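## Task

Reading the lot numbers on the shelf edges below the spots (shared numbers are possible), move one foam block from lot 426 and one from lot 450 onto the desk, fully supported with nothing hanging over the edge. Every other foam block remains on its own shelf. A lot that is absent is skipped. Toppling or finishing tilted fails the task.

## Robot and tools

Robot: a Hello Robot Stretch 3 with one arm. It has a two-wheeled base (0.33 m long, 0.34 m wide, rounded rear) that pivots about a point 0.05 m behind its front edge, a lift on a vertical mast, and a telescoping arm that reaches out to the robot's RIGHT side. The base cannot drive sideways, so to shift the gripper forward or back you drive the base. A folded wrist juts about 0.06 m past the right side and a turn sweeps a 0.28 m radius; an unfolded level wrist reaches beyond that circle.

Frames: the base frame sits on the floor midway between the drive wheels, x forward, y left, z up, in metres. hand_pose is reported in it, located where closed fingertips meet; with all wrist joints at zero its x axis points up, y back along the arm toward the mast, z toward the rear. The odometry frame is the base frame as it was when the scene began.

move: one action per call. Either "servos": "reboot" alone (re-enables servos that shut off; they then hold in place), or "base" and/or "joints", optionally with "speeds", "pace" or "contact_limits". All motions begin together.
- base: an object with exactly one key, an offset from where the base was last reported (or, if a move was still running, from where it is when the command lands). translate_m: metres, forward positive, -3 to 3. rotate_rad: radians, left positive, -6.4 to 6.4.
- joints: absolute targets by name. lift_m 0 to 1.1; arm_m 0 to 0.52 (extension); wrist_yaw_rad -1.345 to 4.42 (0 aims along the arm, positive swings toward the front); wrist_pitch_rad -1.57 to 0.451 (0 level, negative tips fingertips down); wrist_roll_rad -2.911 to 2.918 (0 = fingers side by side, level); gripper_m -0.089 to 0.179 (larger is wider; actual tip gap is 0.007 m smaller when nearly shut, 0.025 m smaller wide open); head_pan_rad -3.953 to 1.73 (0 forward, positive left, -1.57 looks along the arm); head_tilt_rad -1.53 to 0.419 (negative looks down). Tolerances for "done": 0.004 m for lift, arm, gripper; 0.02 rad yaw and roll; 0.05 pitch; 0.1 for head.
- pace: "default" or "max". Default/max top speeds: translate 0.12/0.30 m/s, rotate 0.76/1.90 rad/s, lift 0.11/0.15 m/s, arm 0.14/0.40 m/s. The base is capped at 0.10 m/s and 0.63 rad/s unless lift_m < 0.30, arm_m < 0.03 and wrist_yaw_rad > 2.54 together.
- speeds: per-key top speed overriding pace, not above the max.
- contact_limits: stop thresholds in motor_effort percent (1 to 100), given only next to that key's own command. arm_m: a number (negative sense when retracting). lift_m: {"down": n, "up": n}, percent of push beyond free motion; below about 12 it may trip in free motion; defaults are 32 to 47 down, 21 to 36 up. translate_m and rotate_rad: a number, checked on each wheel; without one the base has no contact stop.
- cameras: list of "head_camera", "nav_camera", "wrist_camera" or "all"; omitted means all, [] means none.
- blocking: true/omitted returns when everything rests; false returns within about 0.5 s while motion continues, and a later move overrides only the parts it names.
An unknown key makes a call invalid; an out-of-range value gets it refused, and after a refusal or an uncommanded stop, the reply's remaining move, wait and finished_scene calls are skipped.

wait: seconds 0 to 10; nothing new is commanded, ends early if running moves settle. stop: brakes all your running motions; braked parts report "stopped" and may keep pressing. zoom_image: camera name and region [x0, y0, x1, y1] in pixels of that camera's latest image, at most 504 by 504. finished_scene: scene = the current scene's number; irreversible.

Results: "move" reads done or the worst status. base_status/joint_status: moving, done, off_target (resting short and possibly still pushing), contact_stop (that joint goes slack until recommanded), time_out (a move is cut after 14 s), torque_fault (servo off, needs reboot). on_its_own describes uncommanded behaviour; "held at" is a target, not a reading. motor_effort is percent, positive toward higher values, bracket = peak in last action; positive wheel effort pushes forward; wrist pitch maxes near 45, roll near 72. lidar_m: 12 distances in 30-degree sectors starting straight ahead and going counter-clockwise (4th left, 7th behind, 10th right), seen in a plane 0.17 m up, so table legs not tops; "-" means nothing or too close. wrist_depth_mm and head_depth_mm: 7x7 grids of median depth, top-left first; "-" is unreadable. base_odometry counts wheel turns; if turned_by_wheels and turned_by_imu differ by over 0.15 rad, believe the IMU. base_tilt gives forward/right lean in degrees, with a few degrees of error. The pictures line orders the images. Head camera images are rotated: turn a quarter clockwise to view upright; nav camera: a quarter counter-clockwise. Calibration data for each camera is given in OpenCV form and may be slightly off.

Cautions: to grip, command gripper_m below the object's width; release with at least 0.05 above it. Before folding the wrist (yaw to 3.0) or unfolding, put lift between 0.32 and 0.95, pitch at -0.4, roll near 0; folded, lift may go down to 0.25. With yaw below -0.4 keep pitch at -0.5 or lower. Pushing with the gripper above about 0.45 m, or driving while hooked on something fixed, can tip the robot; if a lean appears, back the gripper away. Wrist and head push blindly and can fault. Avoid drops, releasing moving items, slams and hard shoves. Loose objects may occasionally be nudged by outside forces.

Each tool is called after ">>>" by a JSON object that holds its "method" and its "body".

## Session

>>> {"method": "move", "body": {"joints": {"head_pan_rad": 1.5, "head_tilt_rad": -0.3}, "pace": "max", "cameras": ["nav_camera"]}}

>>> {"method": "move", "body": {"joints": {"head_pan_rad": -1.57}, "pace": "max", "cameras": ["nav_camera"]}}

>>> {"method": "move", "body": {"joints": {"head_pan_rad": -3.2}, "pace": "max", "cameras": ["nav_camera"]}}

Scene clock: 2.03 s.
move: done
base_odometry: x=+0.000 y=+0.000 heading=+0.000
turned_by_wheels: +0.000
turned_by_imu: +0.000
base_tilt: forward=-0.4 right=-1.2
lidar_m: 0.85 0.78 0.78 0.97 1.18 1.17 1.58 1.49 1.14 1.38 3.13 1.32
head_depth_mm: 736 757 780 806 834 862 892 / 804 829 858 886 921 955 994 / 896 913 950 989 1030 1073 1123 / 982 1023 1066 1112 1168 1219 1292 / 1107 1158 1210 1272 1342 1420 1455 / 1186 1239 1315 1388 1464 1564 1514 / 1342 1371 1521 1546 1611 1739 1457
base_status: not commanded
joint_positions: lift_m=+0.306 arm_m=+0.001 wrist_yaw_rad=+2.853 wrist_pitch_rad=-0.337 wrist_roll_rad=+0.000 gripper_m=+0.037 head_pan_rad=+1.508 head_tilt_rad=-0.301
joint_status: all done
measured_speeds: translate_m=+0.000 rotate_rad=+0.000 lift_m=+0.000 arm_m=+0.000 wrist_yaw_rad=+0.000 wrist_pitch_rad=+0.000 wrist_roll_rad=+0.000 head_pan_rad=-0.024 head_tilt_rad=+0.000
motor_effort: left_wheel=-0.4(0.5) right_wheel=+1.0(1.2) lift_m=+26.2(27.3) arm_m=-10.9(11.2) wrist_yaw_rad=-0.1(2.2) wrist_pitch_rad=+2.0(2.2) wrist_roll_rad=-0.1(0.3) gripper_m=+0.2(1.0) head_pan_rad=-3.2(4.9) head_tilt_rad=-2.7(6.4)
hand_pose: x=+0.0453 y=+0.0786 z=+0.3376 quat_wxyz=(+0.218, +0.707, +0.017, +0.673) (m; base frame)
wrist_depth_mm: 138 - - 944 797 692 609 / 137 - - - 838 719 624 / 146 - - - 919 775 661 / 155 208 902 887 889 797 703 / 171 182 750 688 709 706 700 / 580 195 127 572 130 588 583 / 516 204 317 505 495 499 504
pictures: nav_camera (sideways)
camera_calibration:
nav_camera: T_world_to_cam=[[-0.0000302674, 0.272088, 0.962272, -1.20943], [0.998746, -0.0481667, 0.0136508, 0.0263101], [0.0500637, 0.961066, -0.271745, 0.306606], [0, 0, 0, 1]] pos_world=[-0.0416635, 0.0356689, 1.24676]

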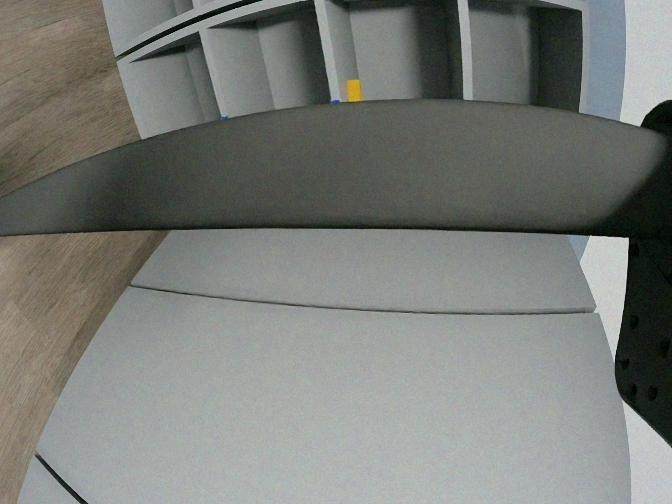

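Scene clock: 4.67 s.
move: done
base_odometry: x=+0.000 y=+0.000 heading=+0.000
turned_by_wheels: +0.000
turned_by_imu: +0.000
base_tilt: forward=-0.3 right=-1.1
lidar_m: 0.85 0.78 0.78 0.97 1.18 1.17 1.58 1.49 1.14 1.38 3.14 1.32
head_depth_mm: 1547 1595 1638 1688 1375 939 1268 / 1703 1752 1807 1856 1360 1024 1583 / 1891 1966 2041 2042 1345 1805 1578 / 2121 2216 2319 2267 1336 1953 1563 / 2427 2549 2674 2619 1639 2041 1556 / 2807 3013 3208 3169 2757 2024 1556 / 2874 3020 3137 3246 2902 2013 1540
base_status: not commanded
joint_positions: lift_m=+0.306 arm_m=+0.001 wrist_yaw_rad=+2.853 wrist_pitch_rad=-0.337 wrist_roll_rad=+0.000 gripper_m=+0.037 head_pan_rad=-1.578 head_tilt_rad=-0.301
joint_status: all done
measured_speeds: translate_m=+0.000 rotate_rad=+0.000 lift_m=+0.000 arm_m=+0.000 wrist_yaw_rad=+0.000 wrist_pitch_rad=+0.000 wrist_roll_rad=+0.000 head_pan_rad=+0.024 head_tilt_rad=+0.000
motor_effort: left_wheel=+0.4(0.8) right_wheel=+0.1(1.5) lift_m=+26.5(27.1) arm_m=-12.2(12.9) wrist_yaw_rad=-0.2(1.9) wrist_pitch_rad=+2.1(2.2) wrist_roll_rad=-0.1(0.3) gripper_m=+0.3(0.9) head_pan_rad=+3.0(4.9) head_tilt_rad=+0.3(2.1)
hand_pose: x=+0.0453 y=+0.0786 z=+0.3376 quat_wxyz=(+0.218, +0.707, +0.017, +0.673) (m; base frame)
wrist_depth_mm: 138 - - 941 790 692 598 / 137 - - - 853 723 631 / 146 - - - 917 771 659 / 155 209 932 897 893 816 704 / 170 181 752 704 704 706 699 / 585 195 127 578 129 590 587 / 516 204 318 514 492 502 502
pictures: nav_camera (sideways)
camera_calibration:
nav_camera: T_world_to_cam=[[0.0150088, -0.271674, 0.962272, -1.20952], [-0.999883, -0.00688788, 0.0136508, 0.0385018], [0.00291945, -0.962365, -0.271745, 0.306893], [0, 0, 0, 1]] pos_world=[0.0557547, -0.0329853, 1.24676]

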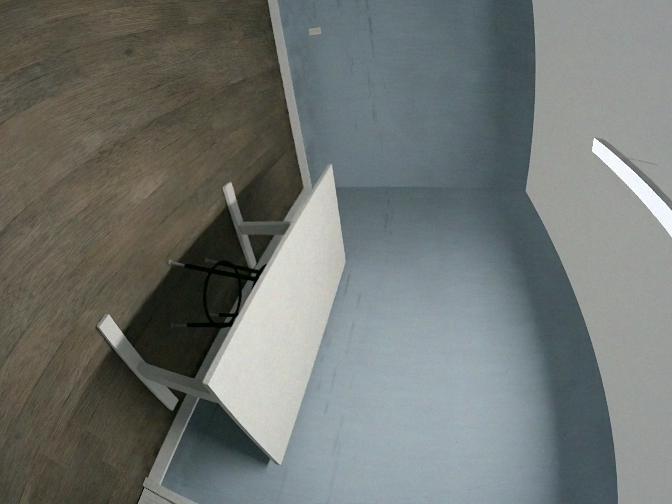

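Scene clock: 6.73 s.
move: done
base_odometry: x=+0.000 y=+0.000 heading=+0.000
turned_by_wheels: +0.000
turned_by_imu: +0.000
base_tilt: forward=-0.4 right=-1.3
lidar_m: 0.85 0.78 0.78 0.96 1.18 1.17 1.58 1.49 1.13 1.38 3.13 1.32
head_depth_mm: 1545 1597 1677 1653 1718 1739 1495 / 1533 1638 1781 1813 1791 1861 1534 / 1431 1477 1587 1679 1763 1870 1573 / 1835 1938 2053 2112 2242 1952 1570 / 1660 1745 1844 1925 2057 2039 1560 / 1537 1605 1666 1732 1823 1875 1556 / 1400 1461 1516 1584 1657 1737 1546
base_status: not commanded
joint_positions: lift_m=+0.306 arm_m=+0.001 wrist_yaw_rad=+2.853 wrist_pitch_rad=-0.337 wrist_roll_rad=+0.000 gripper_m=+0.037 head_pan_rad=-3.209 head_tilt_rad=-0.301
joint_status: all done
measured_speeds: translate_m=+0.000 rotate_rad=+0.000 lift_m=+0.000 arm_m=+0.000 wrist_yaw_rad=+0.000 wrist_pitch_rad=+0.000 wrist_roll_rad=+0.000 head_pan_rad=+0.024 head_tilt_rad=+0.000
motor_effort: left_wheel=+0.1(0.6) right_wheel=+0.2(1.2) lift_m=+26.5(27.4) arm_m=-11.7(12.8) wrist_yaw_rad=-0.3(2.2) wrist_pitch_rad=+2.1(2.1) wrist_roll_rad=-0.2(0.3) gripper_m=+0.8(1.2) head_pan_rad=+3.3(5.1) head_tilt_rad=+3.9(3.9)
hand_pose: x=+0.0453 y=+0.0786 z=+0.3376 quat_wxyz=(+0.218, +0.707, +0.017, +0.673) (m; base frame)
wrist_depth_mm: 137 - - 948 796 678 604 / 137 - - - 852 725 635 / 146 - - - 927 764 663 / 156 208 910 913 899 794 699 / 171 182 745 680 711 709 698 / 585 195 127 572 130 592 583 / 511 204 319 505 494 506 503
pictures: nav_camera (sideways)
camera_calibration:
nav_camera: T_world_to_cam=[[-0.272085, 0.00115608, 0.962272, -1.20777], [0.0525209, 0.998527, 0.0136508, 0.0320821], [-0.960839, 0.0542536, -0.271745, 0.312772], [0, 0, 0, 1]] pos_world=[-0.0297768, -0.0476076, 1.24676]

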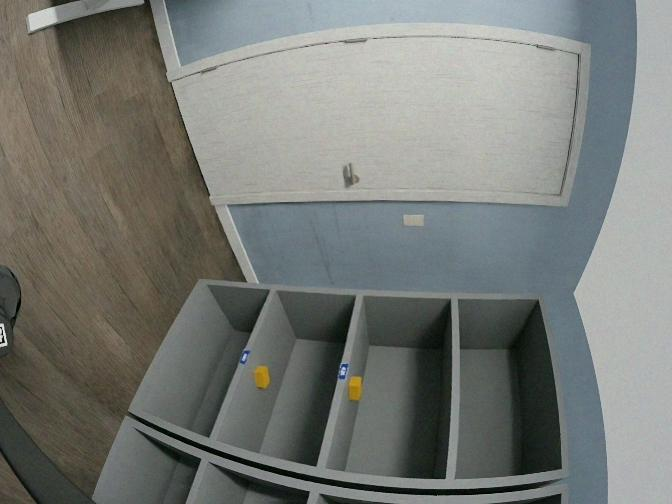

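>>> {"method": "move", "body": {"joints": {"head_pan_rad": -3.45, "head_tilt_rad": -0.35}, "pace": "max", "cameras": ["head_camera"]}}

Scene clock: 47.47 s.
move: done
base_odometry: x=+0.000 y=+0.000 heading=+0.000
turned_by_wheels: +0.000
turned_by_imu: +0.000
base_tilt: forward=-0.3 right=-1.2
lidar_m: 0.85 0.78 0.78 0.97 1.18 1.17 1.59 1.49 1.14 1.38 3.13 1.32
head_depth_mm: 1407 1443 1525 1312 1403 1272 1350 / 1489 1541 1620 1650 1645 1772 1452 / 1575 1628 1734 1801 1630 1836 1503 / 1638 1714 1842 1942 1825 1831 1507 / 1463 1526 1637 1701 1787 1822 1506 / 1767 1897 1992 2097 2199 1843 1493 / 1659 1734 1797 1881 1984 1908 1489
base_status: not commanded
joint_positions: lift_m=+0.306 arm_m=+0.001 wrist_yaw_rad=+2.853 wrist_pitch_rad=-0.337 wrist_roll_rad=+0.000 gripper_m=+0.037 head_pan_rad=-3.450 head_tilt_rad=-0.344
joint_status: all done
measured_speeds: all 0
motor_effort: left_wheel=-0.4(0.4) right_wheel=+0.1(1.3) lift_m=+26.4(26.8) arm_m=-11.1(12.3) wrist_yaw_rad=-0.1(0.8) wrist_pitch_rad=+2.0(2.1) wrist_roll_rad=-0.3(0.3) gripper_m=+0.6(0.9) head_pan_rad=-3.3(4.8) head_tilt_rad=-3.1(5.4)
hand_pose: x=+0.0453 y=+0.0786 z=+0.3376 quat_wxyz=(+0.218, +0.707, +0.017, +0.673) (m; base frame)
wrist_depth_mm: 138 - - 945 790 686 595 / 137 - - - 847 714 632 / 146 - - - 897 759 661 / 155 208 904 905 894 798 697 / 170 182 745 691 702 704 693 / 588 195 127 581 129 583 578 / 512 204 318 510 489 507 500
pictures: head_camera (sideways)
camera_calibration:
head_camera: T_world_to_cam=[[0.287462, -0.0429678, -0.956828, 1.25901], [-0.339096, -0.938855, -0.0597148, 0.079438], [-0.895756, 0.341622, -0.284455, 0.331261], [0, 0, 0, 1]] pos_world=[-0.0382521, 0.0155116, 1.30363]

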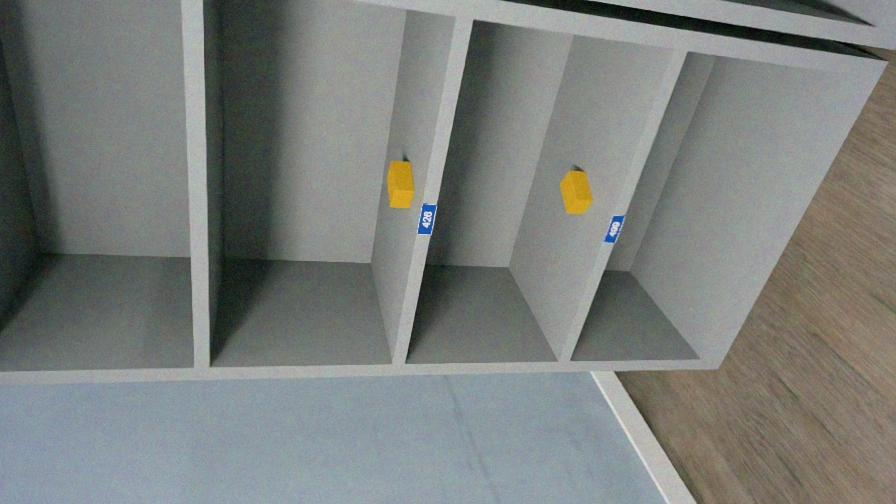

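>>> {"method": "zoom_image", "body": {"camera": "head_camera", "region": [404, 184, 452, 252]}}

>>> {"method": "zoom_image", "body": {"camera": "head_camera", "region": [590, 196, 638, 264]}}

>>> {"method": "move", "body": {"joints": {"head_pan_rad": -3.95, "head_tilt_rad": -0.35}, "pace": "max", "cameras": ["head_camera"]}}

Scaled by 7.412 from the camera's 896x504 image, which has a finer 1280x720 frame.

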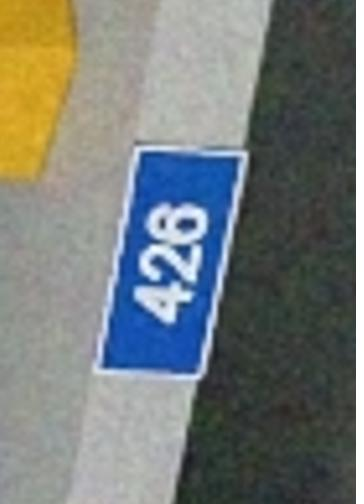

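Scaled by 7.412 from the camera's 896x504 image, which has a finer 1280x720 frame.

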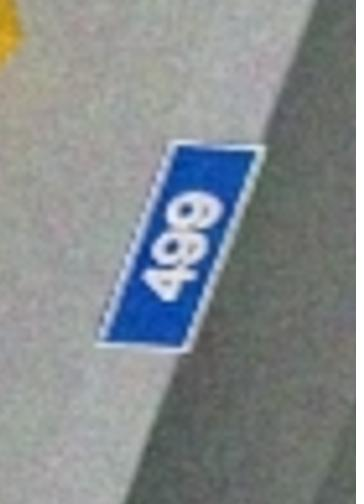

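Scene clock: 54.20 s.
move: done
base_odometry: x=+0.000 y=+0.000 heading=+0.000
turned_by_wheels: +0.000
turned_by_imu: +0.000
base_tilt: forward=-0.2 right=-1.2
lidar_m: 0.85 0.78 0.78 0.96 1.18 1.17 1.58 1.49 1.14 1.38 3.13 1.31
head_depth_mm: - - - - - - - / - - - - - - - / 1388 1437 1554 1557 - - - / 1376 1439 1552 1516 1595 1742 1455 / 1016 1071 1129 1205 1295 1398 1444 / 1416 1470 1588 1692 1571 1774 1469 / 1419 1479 1602 1696 1555 1777 1472
base_status: not commanded
joint_positions: lift_m=+0.306 arm_m=+0.001 wrist_yaw_rad=+2.853 wrist_pitch_rad=-0.337 wrist_roll_rad=+0.000 gripper_m=+0.037 head_pan_rad=-3.967 head_tilt_rad=-0.350
joint_status: all done
measured_speeds: all 0
motor_effort: left_wheel=-0.1(0.6) right_wheel=+0.1(1.0) lift_m=+26.3(26.9) arm_m=-11.3(11.8) wrist_yaw_rad=+0.3(1.9) wrist_pitch_rad=+2.1(2.1) wrist_roll_rad=+0.1(0.2) gripper_m=+0.3(0.8) head_pan_rad=-0.5(5.1) head_tilt_rad=-3.4(8.1)
hand_pose: x=+0.0453 y=+0.0786 z=+0.3376 quat_wxyz=(+0.218, +0.707, +0.017, +0.673) (m; base frame)
wrist_depth_mm: 138 - - 938 792 676 607 / 137 - - - 857 724 630 / 146 - - - 905 776 662 / 155 208 907 911 891 798 708 / 171 182 756 693 720 707 689 / 588 195 127 569 130 588 590 / 516 204 319 504 490 503 500
pictures: head_camera (sideways)
camera_calibration:
head_camera: T_world_to_cam=[[0.232871, -0.183908, -0.95496, 1.2569], [-0.758425, -0.648997, -0.0599597, 0.0823143], [-0.608739, 0.738228, -0.290612, 0.337523], [0, 0, 0, 1]] pos_world=[-0.0248033, 0.0354071, 1.30332]

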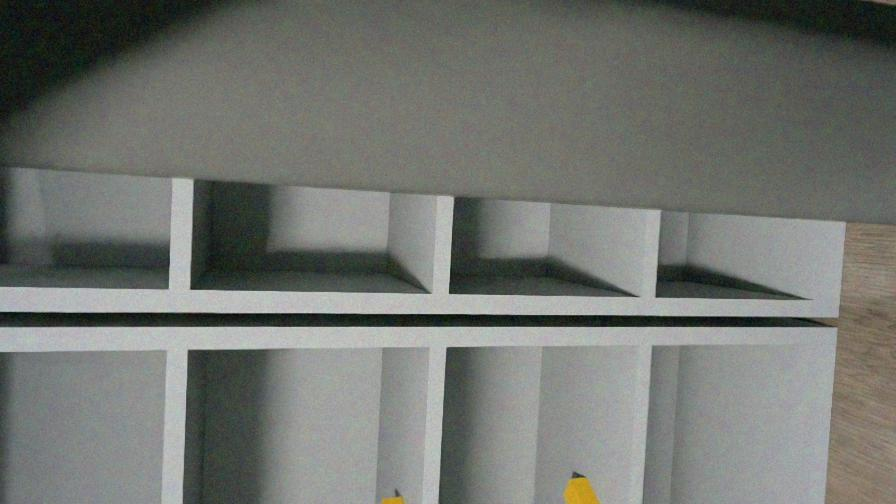

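>>> {"method": "move", "body": {"joints": {"head_pan_rad": 1.73, "head_tilt_rad": -0.35}, "pace": "max", "cameras": ["head_camera"]}}

Scene clock: 60.37 s.
move: done
base_odometry: x=+0.000 y=+0.000 heading=+0.000
turned_by_wheels: +0.000
turned_by_imu: +0.000
base_tilt: forward=-0.3 right=-1.2
lidar_m: 0.85 0.78 0.78 0.97 1.18 1.17 1.58 1.49 1.13 1.39 3.12 1.32
head_depth_mm: 927 952 977 1005 1044 1063 1098 / 1064 1092 1126 1166 1203 1247 1291 / 1180 1240 1305 1369 1447 1501 1455 / 1364 1390 1485 1495 1546 1671 1496 / 1486 1551 1663 1755 1578 1792 1484 / 1440 1496 1604 - - - - / - - - - - - -
base_status: not commanded
joint_positions: lift_m=+0.306 arm_m=+0.001 wrist_yaw_rad=+2.853 wrist_pitch_rad=-0.337 wrist_roll_rad=+0.000 gripper_m=+0.037 head_pan_rad=+1.790 head_tilt_rad=-0.350
joint_status: all done
joint sent to its limit — head_pan_rad, upper limit.
measured_speeds: all 0
motor_effort: left_wheel=-0.2(0.6) right_wheel=-0.1(1.0) lift_m=+26.6(27.1) arm_m=-10.8(11.7) wrist_yaw_rad=-1.0(1.8) wrist_pitch_rad=+2.1(2.1) wrist_roll_rad=-0.3(0.3) gripper_m=+0.3(1.2) head_pan_rad=+26.6(39.2) head_tilt_rad=-2.5(5.6)
hand_pose: x=+0.0453 y=+0.0786 z=+0.3376 quat_wxyz=(+0.218, +0.707, +0.017, +0.673) (m; base frame)
wrist_depth_mm: 137 - - 942 785 684 604 / 137 - - - 843 731 629 / 146 - - - 909 764 658 / 155 208 913 901 899 820 703 / 171 182 752 685 706 703 697 / 586 195 127 574 130 590 584 / 517 204 320 513 492 501 505
pictures: head_camera (sideways)
camera_calibration:
head_camera: T_world_to_cam=[[0.108977, -0.276062, -0.954942, 1.25764], [-0.981808, -0.180158, -0.0599621, 0.0836801], [-0.155487, 0.944104, -0.290673, 0.334837], [0, 0, 0, 1]] pos_world=[-0.00283346, 0.0461398, 1.30332]

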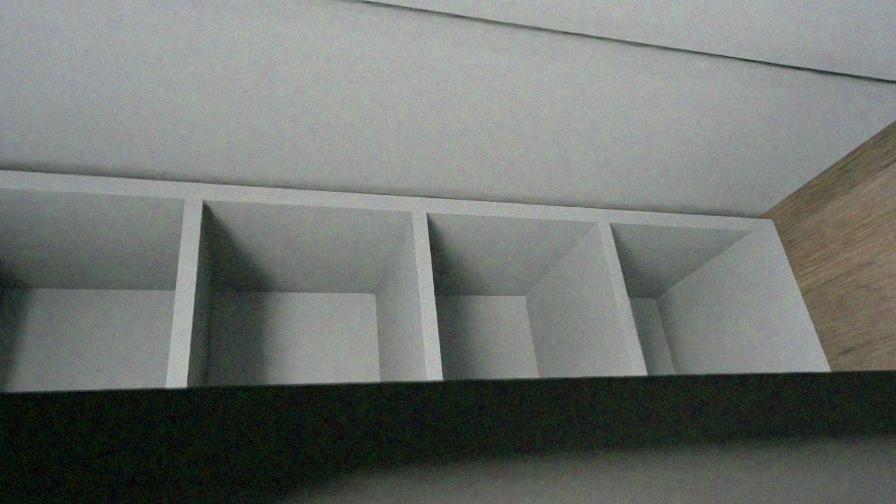

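>>> {"method": "move", "body": {"joints": {"lift_m": 0.28, "head_pan_rad": -0.15, "head_tilt_rad": -0.4}, "pace": "max", "blocking": false, "cameras": []}}

>>> {"method": "move", "body": {"base": {"rotate_rad": 2.28}, "pace": "max", "cameras": ["head_camera"]}}

Scene clock: 121.37 s.
move: moving
base_odometry: x=+0.000 y=+0.000 heading=+0.000
turned_by_wheels: +0.000
turned_by_imu: +0.000
base_tilt: forward=-0.3 right=-1.3
lidar_m: 0.85 0.78 0.78 0.96 1.18 1.17 1.58 1.49 1.13 1.38 3.12 1.31
head_depth_mm: 722 773 836 909 993 1095 1220 / 700 747 805 873 952 1044 1164 / 677 724 779 842 915 1002 1107 / 662 709 758 816 888 966 1065 / 640 682 728 783 845 922 1008 / 623 663 706 757 816 886 964 / 606 643 684 733 790 852 931
base_status: not commanded
joint_positions: lift_m=+0.281 arm_m=+0.001 wrist_yaw_rad=+2.853 wrist_pitch_rad=-0.338 wrist_roll_rad=+0.000 gripper_m=+0.037 head_pan_rad=+0.280 head_tilt_rad=-0.399
joint_status: lift_m moving; head_pan_rad moving; head_tilt_rad moving
measured_speeds: translate_m=+0.000 rotate_rad=+0.000 lift_m=-0.032 arm_m=+0.000 wrist_yaw_rad=+0.000 wrist_pitch_rad=+0.000 wrist_roll_rad=+0.000 head_pan_rad=-3.981 head_tilt_rad=+0.000
motor_effort: left_wheel=-0.2(0.5) right_wheel=+0.2(1.2) lift_m=+23.8(27.1) arm_m=-10.4(11.1) wrist_yaw_rad=-0.4(1.4) wrist_pitch_rad=+2.1(2.2) wrist_roll_rad=+0.1(0.3) gripper_m=+0.6(1.0) head_pan_rad=-5.9(5.9) head_tilt_rad=-3.4(5.8)
hand_pose: x=+0.0453 y=+0.0785 z=+0.3123 quat_wxyz=(+0.218, +0.707, +0.018, +0.673) (m; base frame)
wrist_depth_mm: 138 - - 953 797 686 600 / 137 - - - 838 720 627 / 146 - - - 909 786 662 / 156 207 867 850 848 802 703 / 171 182 710 653 679 669 664 / 558 195 127 532 129 556 549 / 484 204 292 466 464 476 477
pictures: none
No camera images: "cameras" was empty.

Scene clock: 123.87 s.
move: done
base_odometry: x=+0.000 y=+0.000 heading=+2.280
turned_by_wheels: +2.280
turned_by_imu: +2.235
base_tilt: forward=-0.3 right=-1.3
lidar_m: 1.17 1.57 1.55 1.49 1.39 1.34 3.13 1.10 0.81 0.78 0.81 1.11
head_depth_mm: 1371 1327 1395 1343 1419 1500 1443 / 1440 1529 1611 1723 1628 1664 1442 / 1411 1513 1600 1740 1548 1714 1435 / 1384 1481 1562 1696 1532 1703 1431 / 1369 1454 1536 1669 1520 1699 1424 / 1337 1420 1500 1472 1433 1564 1415 / 949 1006 1073 1163 1265 1556 1413
base_status: done
joint_positions: lift_m=+0.280 arm_m=+0.001 wrist_yaw_rad=+2.853 wrist_pitch_rad=-0.338 wrist_roll_rad=+0.000 gripper_m=+0.037 head_pan_rad=-0.152 head_tilt_rad=-0.400
joint_status: all done
measured_speeds: all 0
motor_effort: left_wheel=-6.7(15.1) right_wheel=+8.5(14.3) lift_m=+26.7(30.0) arm_m=-12.2(13.0) wrist_yaw_rad=+0.6(2.2) wrist_pitch_rad=+2.2(2.4) wrist_roll_rad=+0.2(0.3) gripper_m=+0.1(1.0) head_pan_rad=+3.6(5.1) head_tilt_rad=-3.8(5.4)
hand_pose: x=+0.0452 y=+0.0785 z=+0.3109 quat_wxyz=(+0.218, +0.707, +0.018, +0.673) (m; base frame)
wrist_depth_mm: 138 - - - - - - / 137 - - - - - - / 146 - - - - - - / 155 206 854 840 831 834 826 / 172 182 708 647 671 670 655 / 548 195 127 525 130 552 554 / 485 205 287 449 461 469 470
pictures: head_camera (sideways)
camera_calibration:
head_camera: T_world_to_cam=[[-0.343482, 0.00594554, -0.93914, 1.23976], [0.185875, 0.98063, -0.0617742, 0.0789123], [0.920581, -0.195781, -0.337934, 0.389782], [0, 0, 0, 1]] pos_world=[0.0523433, -0.00844275, 1.30091]

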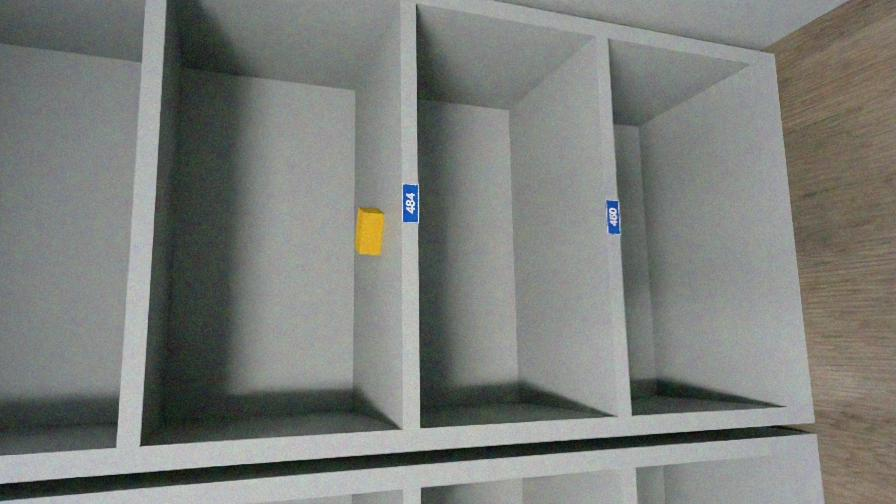

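>>> {"method": "zoom_image", "body": {"camera": "head_camera", "region": [590, 185, 638, 251]}}

Scaled by 7.636 from the camera's 896x504 image, which has a finer 1280x720 frame.

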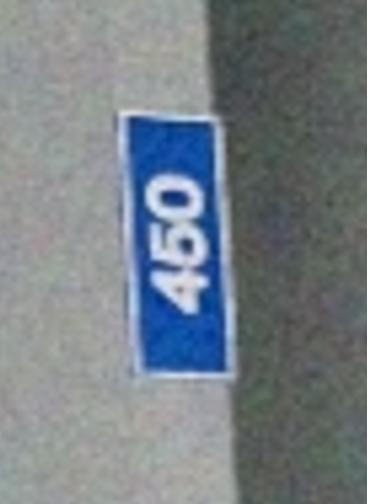

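>>> {"method": "move", "body": {"base": {"translate_m": 0.6}, "pace": "max", "cameras": []}}

>>> {"method": "move", "body": {"base": {"rotate_rad": 1.597}, "joints": {"head_pan_rad": -1.57, "head_tilt_rad": -0.4}, "pace": "max", "cameras": []}}

>>> {"method": "move", "body": {"base": {"translate_m": 0.6}, "pace": "max", "cameras": ["head_camera"]}}

Scene clock: 167.00 s.
move: done
base_odometry: x=-0.391 y=+0.456 heading=+2.280
turned_by_wheels: +0.000
turned_by_imu: +0.000
base_tilt: forward=-0.3 right=-1.2
lidar_m: 0.57 0.58 1.21 1.50 1.50 1.49 3.73 1.10 0.81 0.78 0.81 1.02
head_depth_mm: 496 959 1028 969 720 1087 857 / 502 941 1010 954 713 1081 851 / 511 923 990 941 665 1074 847 / 462 907 971 930 659 1067 845 / 471 893 952 917 653 1061 839 / 481 880 938 906 648 1055 834 / 492 733 715 701 606 679 684
base_status: done
joint_positions: lift_m=+0.280 arm_m=+0.001 wrist_yaw_rad=+2.853 wrist_pitch_rad=-0.338 wrist_roll_rad=+0.000 gripper_m=+0.037 head_pan_rad=-0.150 head_tilt_rad=-0.400
joint_status: not commanded
measured_speeds: all 0
motor_effort: left_wheel=+3.1(9.8) right_wheel=+2.2(17.2) lift_m=+25.9(29.7) arm_m=-8.1(11.1) wrist_yaw_rad=-0.3(1.8) wrist_pitch_rad=+2.4(2.4) wrist_roll_rad=+0.0(0.3) gripper_m=+0.5(1.0) head_pan_rad=+2.8(3.9) head_tilt_rad=-2.8(3.7)
hand_pose: x=+0.0452 y=+0.0785 z=+0.3109 quat_wxyz=(+0.218, +0.707, +0.018, +0.673) (m; base frame)
wrist_depth_mm: 138 - - - - - - / 137 - - - - - - / 146 - - - - 922 889 / 155 206 852 858 832 755 678 / 172 182 715 645 674 664 596 / 550 195 127 531 130 552 549 / 482 205 288 450 463 474 471
pictures: none
No camera images: "cameras" was empty.

Scene clock: 169.10 s.
move: done
base_odometry: x=-0.390 y=+0.455 heading=-2.407
turned_by_wheels: +1.597
turned_by_imu: +1.565
base_tilt: forward=-0.4 right=-1.2
lidar_m: 1.49 1.49 1.48 3.74 1.10 0.81 0.78 0.82 1.03 0.58 0.59 1.21
head_depth_mm: 492 908 968 969 680 1088 856 / 501 907 970 956 673 1082 851 / 509 904 968 945 666 1072 847 / 463 902 965 933 659 1067 842 / 471 886 949 854 652 1020 841 / 455 511 529 564 603 670 739 / 459 489 524 563 602 667 739
base_status: done
joint_positions: lift_m=+0.280 arm_m=+0.001 wrist_yaw_rad=+2.853 wrist_pitch_rad=-0.338 wrist_roll_rad=+0.000 gripper_m=+0.037 head_pan_rad=-1.577 head_tilt_rad=-0.400
joint_status: all done
measured_speeds: all 0
motor_effort: left_wheel=-6.0(15.0) right_wheel=+6.5(14.6) lift_m=+24.7(26.0) arm_m=-12.7(12.8) wrist_yaw_rad=-0.1(1.6) wrist_pitch_rad=+2.2(2.4) wrist_roll_rad=-0.3(0.4) gripper_m=+0.5(1.0) head_pan_rad=+3.7(5.7) head_tilt_rad=-2.2(6.1)
hand_pose: x=+0.0452 y=+0.0785 z=+0.3109 quat_wxyz=(+0.218, +0.707, +0.018, +0.673) (m; base frame)
wrist_depth_mm: 138 - - - - - - / 137 - - - - - - / 146 - - - - - - / 155 206 860 842 823 837 817 / 172 182 706 645 669 664 658 / 548 194 127 521 129 551 549 / 487 206 288 453 465 476 474
pictures: none
No camera images: "cameras" was empty.

Scene clock: 172.40 s.
move: done
base_odometry: x=-0.836 y=+0.053 heading=-2.407
turned_by_wheels: +0.000
turned_by_imu: +0.001
base_tilt: forward=-0.2 right=-1.2
lidar_m: 0.90 0.93 1.14 1.63 1.93 1.43 1.38 1.44 0.69 1.03 0.74 0.92
head_depth_mm: 493 913 964 950 678 1009 855 / 502 911 975 953 672 1080 853 / 511 913 975 944 665 1072 847 / 520 913 975 929 657 1065 844 / 471 911 974 917 653 1060 839 / 481 912 977 905 686 1054 834 / 493 913 972 895 679 1046 832
base_status: done
joint_positions: lift_m=+0.280 arm_m=+0.001 wrist_yaw_rad=+2.853 wrist_pitch_rad=-0.338 wrist_roll_rad=+0.000 gripper_m=+0.037 head_pan_rad=-1.570 head_tilt_rad=-0.400
joint_status: not commanded
measured_speeds: all 0
motor_effort: left_wheel=+3.2(11.4) right_wheel=+2.0(17.1) lift_m=+27.0(27.9) arm_m=-10.5(12.6) wrist_yaw_rad=+0.3(1.7) wrist_pitch_rad=+2.4(2.4) wrist_roll_rad=-0.1(0.3) gripper_m=+0.5(0.9) head_pan_rad=+3.3(4.0) head_tilt_rad=-2.1(3.1)
hand_pose: x=+0.0452 y=+0.0785 z=+0.3109 quat_wxyz=(+0.218, +0.707, +0.018, +0.673) (m; base frame)
wrist_depth_mm: 138 - - - - - 919 / 137 - - - - - 916 / 146 - - - - - 920 / 155 207 846 841 836 825 823 / 172 182 708 646 665 659 656 / 548 195 127 528 130 548 549 / 483 206 289 449 460 470 472
pictures: head_camera (sideways)
camera_calibration:
head_camera: T_world_to_cam=[[-0.0465444, 0.340416, -0.939122, 1.23793], [0.99751, -0.0340371, -0.061776, 0.0739637], [-0.0529945, -0.939659, -0.337984, 0.395785], [0, 0, 0, 1]] pos_world=[0.00481355, -0.0469901, 1.3009]

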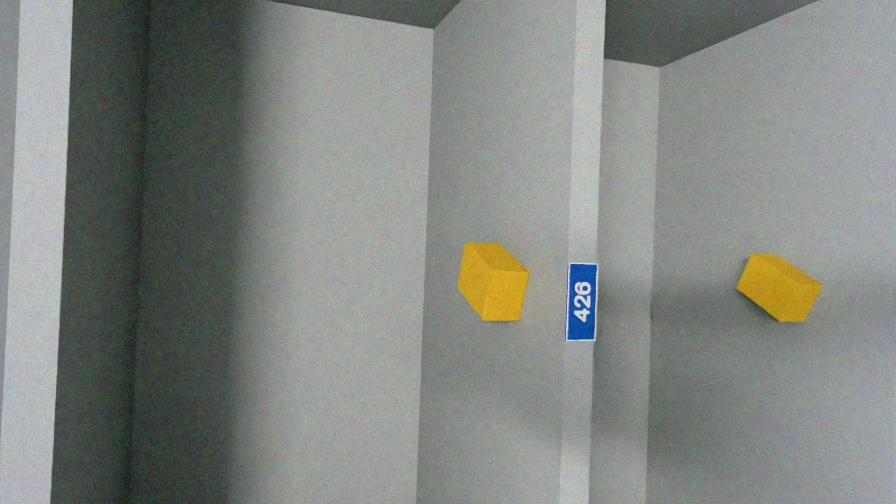

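>>> {"method": "move", "body": {"joints": {"lift_m": 0.9, "wrist_pitch_rad": -0.4}, "pace": "max", "blocking": false, "cameras": []}}

>>> {"method": "wait", "body": {"seconds": 1.0, "cameras": []}}

>>> {"method": "move", "body": {"base": {"translate_m": 0.02}, "joints": {"wrist_yaw_rad": 0.0, "gripper_m": 0.179}, "pace": "max", "cameras": []}}

>>> {"method": "move", "body": {"joints": {"lift_m": 0.965, "wrist_pitch_rad": -0.2, "arm_m": 0.1}, "cameras": ["wrist_camera"]}}

Scene clock: 192.67 s.
move: moving
base_odometry: x=-0.836 y=+0.053 heading=-2.407
turned_by_wheels: +0.000
turned_by_imu: +0.000
base_tilt: forward=-0.3 right=-1.1
lidar_m: 0.90 0.94 1.14 1.63 1.93 1.43 1.38 1.44 0.69 1.02 0.74 0.92
head_depth_mm: 493 911 967 951 678 1007 857 / 502 910 976 954 671 1079 850 / 512 912 974 942 666 1074 849 / 520 911 973 928 658 1066 843 / 472 910 974 919 654 1060 840 / 482 912 976 904 686 1056 836 / 492 911 979 895 680 1045 832
base_status: not commanded
joint_positions: lift_m=+0.318 arm_m=+0.001 wrist_yaw_rad=+2.853 wrist_pitch_rad=-0.412 wrist_roll_rad=+0.000 gripper_m=+0.037 head_pan_rad=-1.570 head_tilt_rad=-0.400
joint_status: lift_m moving; wrist_pitch_rad moving
measured_speeds: translate_m=+0.000 rotate_rad=+0.000 lift_m=+0.145 arm_m=+0.000 wrist_yaw_rad=+0.000 wrist_pitch_rad=+0.000 wrist_roll_rad=+0.000 head_pan_rad=+0.000 head_tilt_rad=+0.000
motor_effort: left_wheel=+3.4(3.8) right_wheel=+2.2(2.9) lift_m=+27.0(32.7) arm_m=-8.3(9.0) wrist_yaw_rad=-0.7(1.0) wrist_pitch_rad=+1.9(3.8) wrist_roll_rad=-0.1(0.3) gripper_m=+0.6(0.8) head_pan_rad=+3.4(3.8) head_tilt_rad=-1.5(2.1)
hand_pose: x=+0.0428 y=+0.0703 z=+0.3318 quat_wxyz=(+0.243, +0.705, +0.044, +0.664) (m; base frame)
wrist_depth_mm: 137 - - - - - 934 / 139 - - - - - 924 / 149 929 - - - - 887 / 163 181 786 800 788 773 781 / 624 191 677 639 638 637 634 / 568 211 127 524 129 545 541 / 491 296 292 453 464 474 471
pictures: none
No camera images: "cameras" was empty.

Scene clock: 193.67 s.
earlier move: moving
base_odometry: x=-0.836 y=+0.053 heading=-2.407
turned_by_wheels: +0.000
turned_by_imu: +0.000
base_tilt: forward=-0.3 right=-1.1
lidar_m: 0.89 0.94 1.14 1.64 1.93 1.43 1.38 1.44 0.69 1.02 0.74 0.92
head_depth_mm: 493 913 965 951 679 1006 856 / 502 911 974 953 672 1080 855 / 511 912 975 944 665 1073 848 / 520 912 974 931 658 1068 843 / 472 913 974 918 653 1058 836 / 482 914 976 906 685 1054 835 / 493 915 977 894 680 1049 833
base_status: not commanded
joint_positions: lift_m=+0.468 arm_m=+0.001 wrist_yaw_rad=+2.853 wrist_pitch_rad=-0.412 wrist_roll_rad=+0.000 gripper_m=+0.037 head_pan_rad=-1.570 head_tilt_rad=-0.400
joint_status: lift_m moving; wrist_pitch_rad moving
measured_speeds: translate_m=+0.000 rotate_rad=+0.000 lift_m=+0.150 arm_m=+0.000 wrist_yaw_rad=+0.000 wrist_pitch_rad=+0.000 wrist_roll_rad=+0.000 head_pan_rad=+0.000 head_tilt_rad=+0.000
motor_effort: left_wheel=+3.1(3.8) right_wheel=+2.3(2.9) lift_m=+28.6(32.7) arm_m=-8.2(9.1) wrist_yaw_rad=-0.9(2.0) wrist_pitch_rad=+1.3(3.8) wrist_roll_rad=+0.0(0.3) gripper_m=+0.1(0.8) head_pan_rad=+3.5(3.9) head_tilt_rad=-1.7(2.1)
hand_pose: x=+0.0428 y=+0.0703 z=+0.4817 quat_wxyz=(+0.243, +0.705, +0.044, +0.664) (m; base frame)
wrist_depth_mm: 137 - - - - - 914 / 139 - - - - - 939 / 149 - - - - - 959 / 164 180 - - - - 944 / 862 191 898 849 871 852 846 / 761 210 127 707 129 732 727 / 660 226 629 643 619 632 632
wait: 1.00 s; no rest
pictures: none
No camera images: "cameras" was empty.

Scene clock: 197.10 s.
move: done
base_odometry: x=-0.851 y=+0.040 heading=-2.407
turned_by_wheels: +0.000
turned_by_imu: +0.000
base_tilt: forward=-0.2 right=-1.2
lidar_m: 0.88 0.91 1.14 1.63 1.96 1.45 1.40 1.44 0.70 1.03 0.72 0.90
head_depth_mm: 494 912 976 968 680 1016 859 / 502 912 974 957 672 1079 803 / 511 910 975 944 666 1075 903 / 520 911 974 931 658 1067 894 / 472 911 978 918 691 1062 839 / 481 911 973 904 686 1055 768 / 493 912 978 894 680 1047 831
base_status: done
joint_positions: lift_m=+0.900 arm_m=+0.001 wrist_yaw_rad=+0.003 wrist_pitch_rad=-0.413 wrist_roll_rad=+0.000 gripper_m=+0.179 head_pan_rad=-1.570 head_tilt_rad=-0.400
joint_status: all done
measured_speeds: all 0
motor_effort: left_wheel=+4.1(10.7) right_wheel=+3.2(8.5) lift_m=+26.6(33.2) arm_m=-5.7(8.0) wrist_yaw_rad=-2.3(8.0) wrist_pitch_rad=+1.8(3.4) wrist_roll_rad=+0.0(0.3) gripper_m=+0.7(84.6) head_pan_rad=+3.1(4.0) head_tilt_rad=-0.4(1.9)
hand_pose: x=-0.0209 y=-0.3706 z=+0.9139 quat_wxyz=(+0.693, +0.146, -0.691, -0.144) (m; base frame)
wrist_depth_mm: 315 308 304 298 293 290 287 / 564 753 790 792 774 763 525 / 571 750 - - - 722 526 / 577 800 857 872 851 806 523 / 534 715 737 710 728 721 495 / 116 142 623 629 619 601 121 / 118 721 - - 565 693 110
pictures: none
No camera images: "cameras" was empty.

Scene clock: 199.07 s.
move: done
base_odometry: x=-0.851 y=+0.040 heading=-2.407
turned_by_wheels: +0.000
turned_by_imu: +0.000
base_tilt: forward=-0.4 right=-1.2
lidar_m: 0.88 0.91 1.14 1.63 1.96 1.45 1.40 1.44 0.70 1.03 0.72 0.90
head_depth_mm: 494 912 972 969 720 - - / 502 911 976 957 - - - / 511 911 975 945 630 - - / 521 911 975 928 324 334 816 / 472 912 977 921 650 1023 838 / 481 914 977 904 648 1052 835 / 493 911 977 893 680 1047 831
base_status: not commanded
joint_positions: lift_m=+0.965 arm_m=+0.100 wrist_yaw_rad=+0.003 wrist_pitch_rad=-0.222 wrist_roll_rad=+0.000 gripper_m=+0.179 head_pan_rad=-1.570 head_tilt_rad=-0.400
joint_status: all done
measured_speeds: all 0
motor_effort: left_wheel=+4.1(4.5) right_wheel=+3.1(3.5) lift_m=+28.0(31.9) arm_m=+13.1(14.2) wrist_yaw_rad=-3.2(4.3) wrist_pitch_rad=+3.7(5.8) wrist_roll_rad=+0.1(0.3) gripper_m=+0.5(1.3) head_pan_rad=+3.2(4.0) head_tilt_rad=-0.4(1.6)
hand_pose: x=-0.0208 y=-0.4896 z=+1.0238 quat_wxyz=(+0.703, +0.080, -0.702, -0.078) (m; base frame)
wrist_depth_mm: 546 640 639 628 621 611 531 / 568 670 676 670 662 638 531 / 486 487 483 389 476 468 467 / 324 322 319 318 316 315 313 / 273 267 265 265 262 254 248 / 116 141 853 860 804 811 121 / 119 704 733 729 731 697 110
pictures: wrist_camera
camera_calibration:
wrist_camera: T_world_to_cam=[[-0.998875, -0.0440045, -0.0176799, -0.0175737], [-0.0019831, 0.411242, -0.911524, 1.16709], [0.0473818, -0.910463, -0.410867, 0.142025], [0, 0, 0, 1]] pos_world=[-0.0219688, -0.351422, 1.12187]

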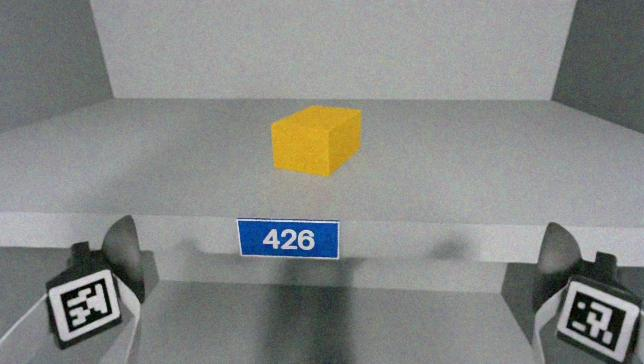

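>>> {"method": "move", "body": {"base": {"translate_m": 0.155}, "joints": {"wrist_yaw_rad": -0.37}, "pace": "max", "cameras": []}}

>>> {"method": "move", "body": {"joints": {"arm_m": 0.216}, "cameras": ["wrist_camera"]}}

Scene clock: 236.57 s.
move: done
base_odometry: x=-0.966 y=-0.064 heading=-2.407
turned_by_wheels: +0.000
turned_by_imu: +0.000
base_tilt: forward=-0.4 right=-1.2
lidar_m: 0.72 0.75 1.07 1.09 2.18 1.61 1.55 0.80 0.80 1.03 0.64 0.75
head_depth_mm: 490 915 981 972 720 - - / 498 913 978 956 - - - / 509 916 981 945 334 - - / 518 914 980 934 659 1106 - / 525 917 978 921 693 1061 839 / 479 916 979 909 689 1054 835 / 490 808 820 784 679 883 809
base_status: done
joint_positions: lift_m=+0.965 arm_m=+0.100 wrist_yaw_rad=-0.367 wrist_pitch_rad=-0.222 wrist_roll_rad=+0.000 gripper_m=+0.179 head_pan_rad=-1.570 head_tilt_rad=-0.400
joint_status: all done
measured_speeds: all 0
motor_effort: left_wheel=+1.2(11.2) right_wheel=+10.6(12.9) lift_m=+24.9(24.9) arm_m=+9.4(11.3) wrist_yaw_rad=-2.6(7.6) wrist_pitch_rad=+3.6(3.7) wrist_roll_rad=-0.3(0.3) gripper_m=+0.5(1.0) head_pan_rad=+3.4(3.6) head_tilt_rad=+0.3(1.0)
hand_pose: x=-0.1093 y=-0.4733 z=+1.0238 quat_wxyz=(+0.677, -0.051, -0.705, -0.206) (m; base frame)
wrist_depth_mm: 550 580 626 668 723 601 461 / 574 609 657 696 758 617 471 / 493 489 483 438 479 472 448 / 325 324 322 321 319 338 368 / 255 247 264 278 838 691 478 / 119 141 815 856 837 744 121 / 118 708 735 730 724 702 111
pictures: none
No camera images: "cameras" was empty.

Scene clock: 238.67 s.
move: done
base_odometry: x=-0.966 y=-0.064 heading=-2.407
turned_by_wheels: +0.000
turned_by_imu: +0.000
base_tilt: forward=-0.4 right=-1.3
lidar_m: 0.72 0.75 1.06 1.09 2.17 1.60 1.56 0.80 0.80 1.03 0.64 0.75
head_depth_mm: 491 917 979 968 - 1043 856 / 499 916 979 957 325 1035 855 / 508 915 978 432 322 998 849 / 520 914 977 932 347 990 841 / 526 915 979 918 693 1058 836 / 479 916 978 908 688 1055 838 / 490 804 820 782 681 881 808
base_status: not commanded
joint_positions: lift_m=+0.965 arm_m=+0.216 wrist_yaw_rad=-0.367 wrist_pitch_rad=-0.222 wrist_roll_rad=+0.000 gripper_m=+0.179 head_pan_rad=-1.570 head_tilt_rad=-0.400
joint_status: all done
measured_speeds: all 0
motor_effort: left_wheel=+0.9(1.6) right_wheel=+10.6(11.8) lift_m=+25.6(25.9) arm_m=+12.1(14.8) wrist_yaw_rad=-2.7(4.7) wrist_pitch_rad=+3.5(3.7) wrist_roll_rad=+0.2(0.3) gripper_m=+0.7(0.9) head_pan_rad=+3.4(3.5) head_tilt_rad=+0.0(1.3)
hand_pose: x=-0.1093 y=-0.5893 z=+1.0238 quat_wxyz=(+0.677, -0.051, -0.705, -0.206) (m; base frame)
wrist_depth_mm: 453 478 514 557 599 616 462 / 465 501 542 584 641 618 478 / 486 492 491 543 474 472 442 / 323 323 320 282 317 316 313 / 242 229 241 238 239 237 238 / 118 141 192 192 190 193 119 / 119 155 160 167 183 680 111
pictures: wrist_camera
camera_calibration:
wrist_camera: T_world_to_cam=[[-0.947168, 0.320249, -0.0176797, 0.109906], [0.14689, 0.384119, -0.911524, 1.20819], [-0.285124, -0.865964, -0.410867, 0.0453618], [0, 0, 0, 1]] pos_world=[-0.0604374, -0.460003, 1.12187]

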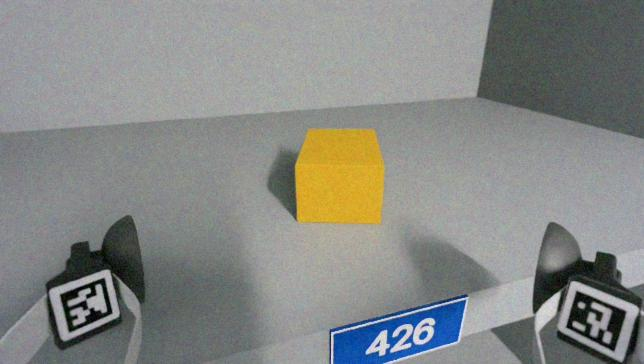

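>>> {"method": "move", "body": {"base": {"translate_m": -0.042}, "joints": {"arm_m": 0.323}, "speeds": {"translate_m": 0.04, "arm_m": 0.1}, "contact_limits": {"arm_m": 35}, "cameras": ["wrist_camera"]}}

Scene clock: 288.47 s.
move: done
base_odometry: x=-0.934 y=-0.036 heading=-2.407
turned_by_wheels: +0.000
turned_by_imu: +0.000
base_tilt: forward=-0.2 right=-1.1
lidar_m: 0.76 0.80 1.10 2.32 2.11 1.56 1.52 0.81 0.77 1.03 0.66 0.79
head_depth_mm: 491 913 976 968 - 1049 856 / 499 914 979 413 632 1080 855 / 509 917 978 426 411 1076 848 / 519 914 977 747 617 1067 844 / 526 915 980 917 695 1063 840 / 479 912 978 906 686 1056 837 / 490 899 944 845 680 980 834
base_status: done
joint_positions: lift_m=+0.965 arm_m=+0.323 wrist_yaw_rad=-0.367 wrist_pitch_rad=-0.222 wrist_roll_rad=+0.000 gripper_m=+0.179 head_pan_rad=-1.570 head_tilt_rad=-0.400
joint_status: all done
measured_speeds: all 0
motor_effort: left_wheel=-4.1(10.8) right_wheel=-9.3(10.2) lift_m=+28.2(28.3) arm_m=+12.8(14.9) wrist_yaw_rad=-1.4(4.5) wrist_pitch_rad=+3.5(3.7) wrist_roll_rad=+0.0(0.4) gripper_m=+0.0(1.1) head_pan_rad=+2.7(3.4) head_tilt_rad=+0.9(2.0)
contact_limits: arm_m 35 (drawing in: default 31, maximum 55; extending or still: default 39, maximum 69)
hand_pose: x=-0.1093 y=-0.6963 z=+1.0238 quat_wxyz=(+0.677, -0.051, -0.705, -0.206) (m; base frame)
wrist_depth_mm: 366 387 414 447 482 517 429 / 385 408 440 475 516 544 434 / 402 425 445 475 478 475 426 / 323 322 319 342 317 317 314 / 242 229 241 - 238 238 237 / 119 142 185 - 190 182 121 / 119 155 154 - 153 159 110
pictures: wrist_camera
camera_calibration:
wrist_camera: T_world_to_cam=[[-0.947147, 0.320313, -0.0176798, 0.144202], [0.146916, 0.384109, -0.911524, 1.24928], [-0.285182, -0.865944, -0.410867, -0.047288], [0, 0, 0, 1]] pos_world=[-0.0604441, -0.567, 1.12187]

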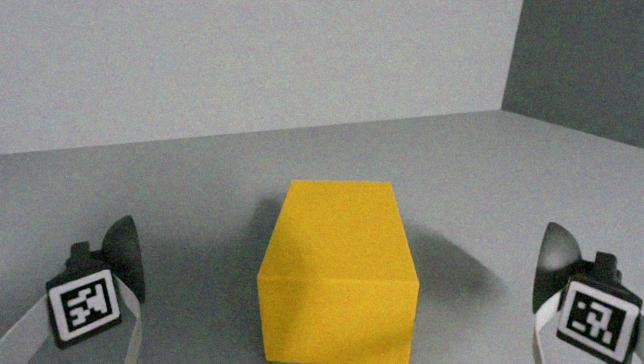

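>>> {"method": "move", "body": {"joints": {"gripper_m": 0.03}, "cameras": []}}

>>> {"method": "move", "body": {"joints": {"lift_m": 1.0}, "speeds": {"lift_m": 0.05}, "cameras": ["wrist_camera"]}}

Scene clock: 305.07 s.
move: done
base_odometry: x=-0.934 y=-0.036 heading=-2.407
turned_by_wheels: +0.000
turned_by_imu: +0.000
base_tilt: forward=-0.2 right=-1.2
lidar_m: 0.76 0.80 1.10 2.33 2.12 1.57 1.52 0.81 0.77 1.03 0.67 0.79
head_depth_mm: 491 915 975 972 - 1050 857 / 500 917 979 413 635 1080 851 / 509 913 976 426 411 1074 847 / 519 914 978 797 617 1069 844 / 525 914 978 922 694 1061 838 / 479 915 977 908 689 1054 835 / 490 900 944 844 679 977 833
base_status: not commanded
joint_positions: lift_m=+0.965 arm_m=+0.323 wrist_yaw_rad=-0.368 wrist_pitch_rad=-0.222 wrist_roll_rad=+0.000 gripper_m=+0.031 head_pan_rad=-1.570 head_tilt_rad=-0.400
joint_status: all done
measured_speeds: all 0
motor_effort: left_wheel=-4.1(4.6) right_wheel=-9.1(9.6) lift_m=+28.7(30.1) arm_m=+10.6(12.0) wrist_yaw_rad=-2.3(3.9) wrist_pitch_rad=+3.6(3.7) wrist_roll_rad=-0.2(0.4) gripper_m=-13.5(85.0) head_pan_rad=+2.8(3.3) head_tilt_rad=+1.6(2.9)
contact_limits: arm_m 35 (drawing in: default 31, maximum 55; extending or still: default 39, maximum 69)
hand_pose: x=-0.1094 y=-0.6962 z=+1.0238 quat_wxyz=(+0.677, -0.051, -0.705, -0.206) (m; base frame)
wrist_depth_mm: 366 387 413 449 485 513 428 / 383 405 439 475 521 545 434 / 400 424 447 478 475 469 427 / 324 322 320 342 319 316 313 / 240 241 161 - 156 237 237 / 193 192 130 - 126 190 190 / 160 150 150 - 149 149 158
pictures: none
No camera images: "cameras" was empty.

Scene clock: 306.30 s.
move: done
base_odometry: x=-0.934 y=-0.036 heading=-2.407
turned_by_wheels: +0.000
turned_by_imu: +0.000
base_tilt: forward=-0.3 right=-1.4
lidar_m: 0.76 0.80 1.10 2.33 2.12 1.56 1.52 0.81 0.77 1.03 0.66 0.79
head_depth_mm: 491 915 976 324 1160 1087 856 / 499 916 956 410 672 1080 851 / 509 914 958 406 628 1075 848 / 519 913 966 437 622 1069 844 / 526 915 977 920 694 1062 840 / 479 916 977 908 687 1056 835 / 490 899 943 845 680 978 832
base_status: not commanded
joint_positions: lift_m=+1.000 arm_m=+0.323 wrist_yaw_rad=-0.368 wrist_pitch_rad=-0.222 wrist_roll_rad=+0.000 gripper_m=+0.031 head_pan_rad=-1.570 head_tilt_rad=-0.400
joint_status: all done
measured_speeds: all 0
motor_effort: left_wheel=-4.4(4.7) right_wheel=-8.9(9.7) lift_m=+29.6(32.1) arm_m=+10.4(11.4) wrist_yaw_rad=-2.2(4.2) wrist_pitch_rad=+3.6(3.7) wrist_roll_rad=-0.2(0.3) gripper_m=-13.2(13.7) head_pan_rad=+2.9(3.4) head_tilt_rad=+2.4(3.0)
contact_limits: arm_m 35 (drawing in: default 31, maximum 55; extending or still: default 39, maximum 69)
hand_pose: x=-0.1094 y=-0.6962 z=+1.0588 quat_wxyz=(+0.677, -0.051, -0.705, -0.206) (m; base frame)
wrist_depth_mm: 367 385 415 447 481 513 425 / 385 407 436 476 522 541 435 / 399 432 465 501 545 546 443 / 407 411 407 436 403 399 399 / 307 305 159 - 160 300 300 / 245 244 130 - 127 242 241 / 204 112 190 - 189 189 201
pictures: wrist_camera
camera_calibration:
wrist_camera: T_world_to_cam=[[-0.947081, 0.320506, -0.0176799, 0.144913], [0.146994, 0.384079, -0.911524, 1.28117], [-0.285358, -0.865886, -0.410867, -0.0328844], [0, 0, 0, 1]] pos_world=[-0.0604643, -0.566992, 1.15687]

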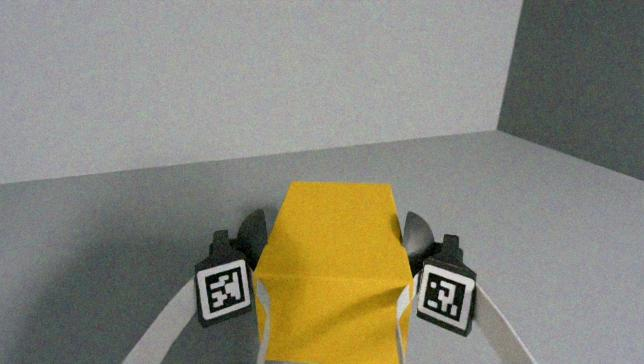

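>>> {"method": "move", "body": {"joints": {"arm_m": 0.0}, "speeds": {"arm_m": 0.2}, "cameras": []}}

>>> {"method": "move", "body": {"joints": {"wrist_pitch_rad": -0.4, "wrist_yaw_rad": 2.6, "lift_m": 0.65}, "cameras": []}}

>>> {"method": "move", "body": {"joints": {"wrist_pitch_rad": -0.3, "lift_m": 0.285}, "pace": "max", "cameras": ["wrist_camera"]}}

Scene clock: 349.07 s.
move: done
base_odometry: x=-0.934 y=-0.036 heading=-2.407
turned_by_wheels: +0.000
turned_by_imu: +0.000
base_tilt: forward=-0.2 right=-1.2
lidar_m: 0.76 0.80 1.10 2.32 2.12 1.57 1.51 0.81 0.77 1.03 0.66 0.79
head_depth_mm: 491 913 979 970 677 - - / 499 914 977 961 671 - - / 508 915 979 946 664 - - / 519 914 979 935 659 1110 842 / 524 917 981 922 694 1060 840 / 478 915 978 909 687 1056 836 / 490 900 944 844 680 975 829
base_status: not commanded
joint_positions: lift_m=+1.000 arm_m=+0.001 wrist_yaw_rad=-0.368 wrist_pitch_rad=-0.222 wrist_roll_rad=+0.000 gripper_m=+0.031 head_pan_rad=-1.570 head_tilt_rad=-0.400
joint_status: all done
measured_speeds: all 0
motor_effort: left_wheel=-4.2(4.9) right_wheel=-9.1(10.0) lift_m=+25.1(30.0) arm_m=-12.5(14.4) wrist_yaw_rad=-3.3(4.4) wrist_pitch_rad=+3.6(3.7) wrist_roll_rad=+0.1(0.4) gripper_m=-13.2(14.0) head_pan_rad=+2.5(3.1) head_tilt_rad=+3.1(4.0)
hand_pose: x=-0.1094 y=-0.3738 z=+1.0588 quat_wxyz=(+0.677, -0.051, -0.705, -0.206) (m; base frame)
wrist_depth_mm: 628 661 708 781 746 547 432 / 666 704 747 784 763 571 462 / 631 632 619 620 608 555 495 / 415 413 411 437 437 479 523 / 326 344 159 - 160 615 - / 723 - 130 - 127 601 900 / 720 112 729 - 726 618 789
pictures: none
No camera images: "cameras" was empty.

Scene clock: 353.07 s.
move: done
base_odometry: x=-0.934 y=-0.036 heading=-2.407
turned_by_wheels: +0.000
turned_by_imu: +0.000
base_tilt: forward=-0.3 right=-1.2
lidar_m: 0.76 0.80 1.10 2.33 2.11 1.56 1.51 0.81 0.77 1.02 0.66 0.79
head_depth_mm: 490 916 979 972 680 1089 856 / 498 915 977 956 673 1082 851 / 508 915 974 946 667 1073 847 / 518 915 978 931 660 1070 844 / 525 914 978 919 694 1063 839 / 478 914 981 909 688 1056 836 / 489 898 944 846 682 977 832
base_status: not commanded
joint_positions: lift_m=+0.650 arm_m=+0.001 wrist_yaw_rad=+2.597 wrist_pitch_rad=-0.415 wrist_roll_rad=+0.000 gripper_m=+0.031 head_pan_rad=-1.570 head_tilt_rad=-0.400
joint_status: all done
measured_speeds: all 0
motor_effort: left_wheel=-4.4(4.7) right_wheel=-8.8(9.8) lift_m=+25.3(26.5) arm_m=-9.8(12.8) wrist_yaw_rad=+2.0(5.3) wrist_pitch_rad=+2.3(5.0) wrist_roll_rad=+0.0(0.3) gripper_m=-13.3(14.0) head_pan_rad=+2.7(3.3) head_tilt_rad=+3.6(4.5)
hand_pose: x=+0.0952 y=+0.0466 z=+0.6633 quat_wxyz=(+0.327, +0.705, -0.045, +0.627) (m; base frame)
wrist_depth_mm: - - - - - 780 621 / - - - - - 798 641 / - - - - - 842 667 / - - - - - 890 695 / - - 156 - 160 933 734 / 978 - 130 - 127 910 758 / 206 832 131 - 799 806 779
pictures: none
No camera images: "cameras" was empty.

Scene clock: 356.30 s.
move: done
base_odometry: x=-0.934 y=-0.036 heading=-2.407
turned_by_wheels: +0.000
turned_by_imu: +0.000
base_tilt: forward=-0.4 right=-1.2
lidar_m: 0.76 0.80 1.10 2.32 2.12 1.57 1.51 0.81 0.77 1.03 0.66 0.79
head_depth_mm: 490 912 979 970 681 1085 856 / 499 913 980 956 674 1081 853 / 507 914 981 946 667 1077 847 / 518 915 978 931 660 1066 845 / 526 913 980 920 694 1057 838 / 478 916 978 909 688 1058 837 / 490 901 942 846 682 978 832
base_status: not commanded
joint_positions: lift_m=+0.285 arm_m=+0.001 wrist_yaw_rad=+2.597 wrist_pitch_rad=-0.324 wrist_roll_rad=+0.000 gripper_m=+0.031 head_pan_rad=-1.570 head_tilt_rad=-0.400
joint_status: all done
measured_speeds: all 0
motor_effort: left_wheel=-4.0(4.8) right_wheel=-8.7(9.7) lift_m=+26.4(26.9) arm_m=-7.2(10.1) wrist_yaw_rad=+0.8(3.5) wrist_pitch_rad=+3.9(6.6) wrist_roll_rad=+0.1(0.3) gripper_m=-13.3(13.9) head_pan_rad=+2.5(3.1) head_tilt_rad=+4.1(5.1)
hand_pose: x=+0.1006 y=+0.0556 z=+0.3193 quat_wxyz=(+0.298, +0.702, -0.077, +0.642) (m; base frame)
wrist_depth_mm: - - - - - 756 610 / - - - - - 796 637 / - - - - - 831 653 / 886 890 870 925 856 833 673 / 704 705 156 - 161 684 647 / 586 598 130 - 127 570 567 / 485 112 293 - 461 457 481
pictures: wrist_camera
camera_calibration:
wrist_camera: T_world_to_cam=[[0.874787, -0.484018, -0.0217742, -0.0474524], [-0.259328, -0.429787, -0.864888, 0.358702], [0.409264, 0.76224, -0.501492, 0.242719], [0, 0, 0, 1]] pos_world=[0.0351962, -0.0538125, 0.430926]

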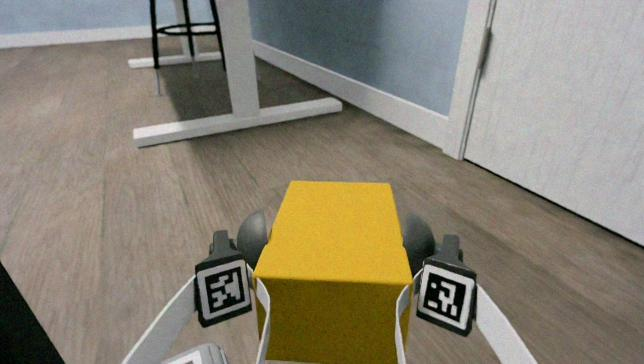

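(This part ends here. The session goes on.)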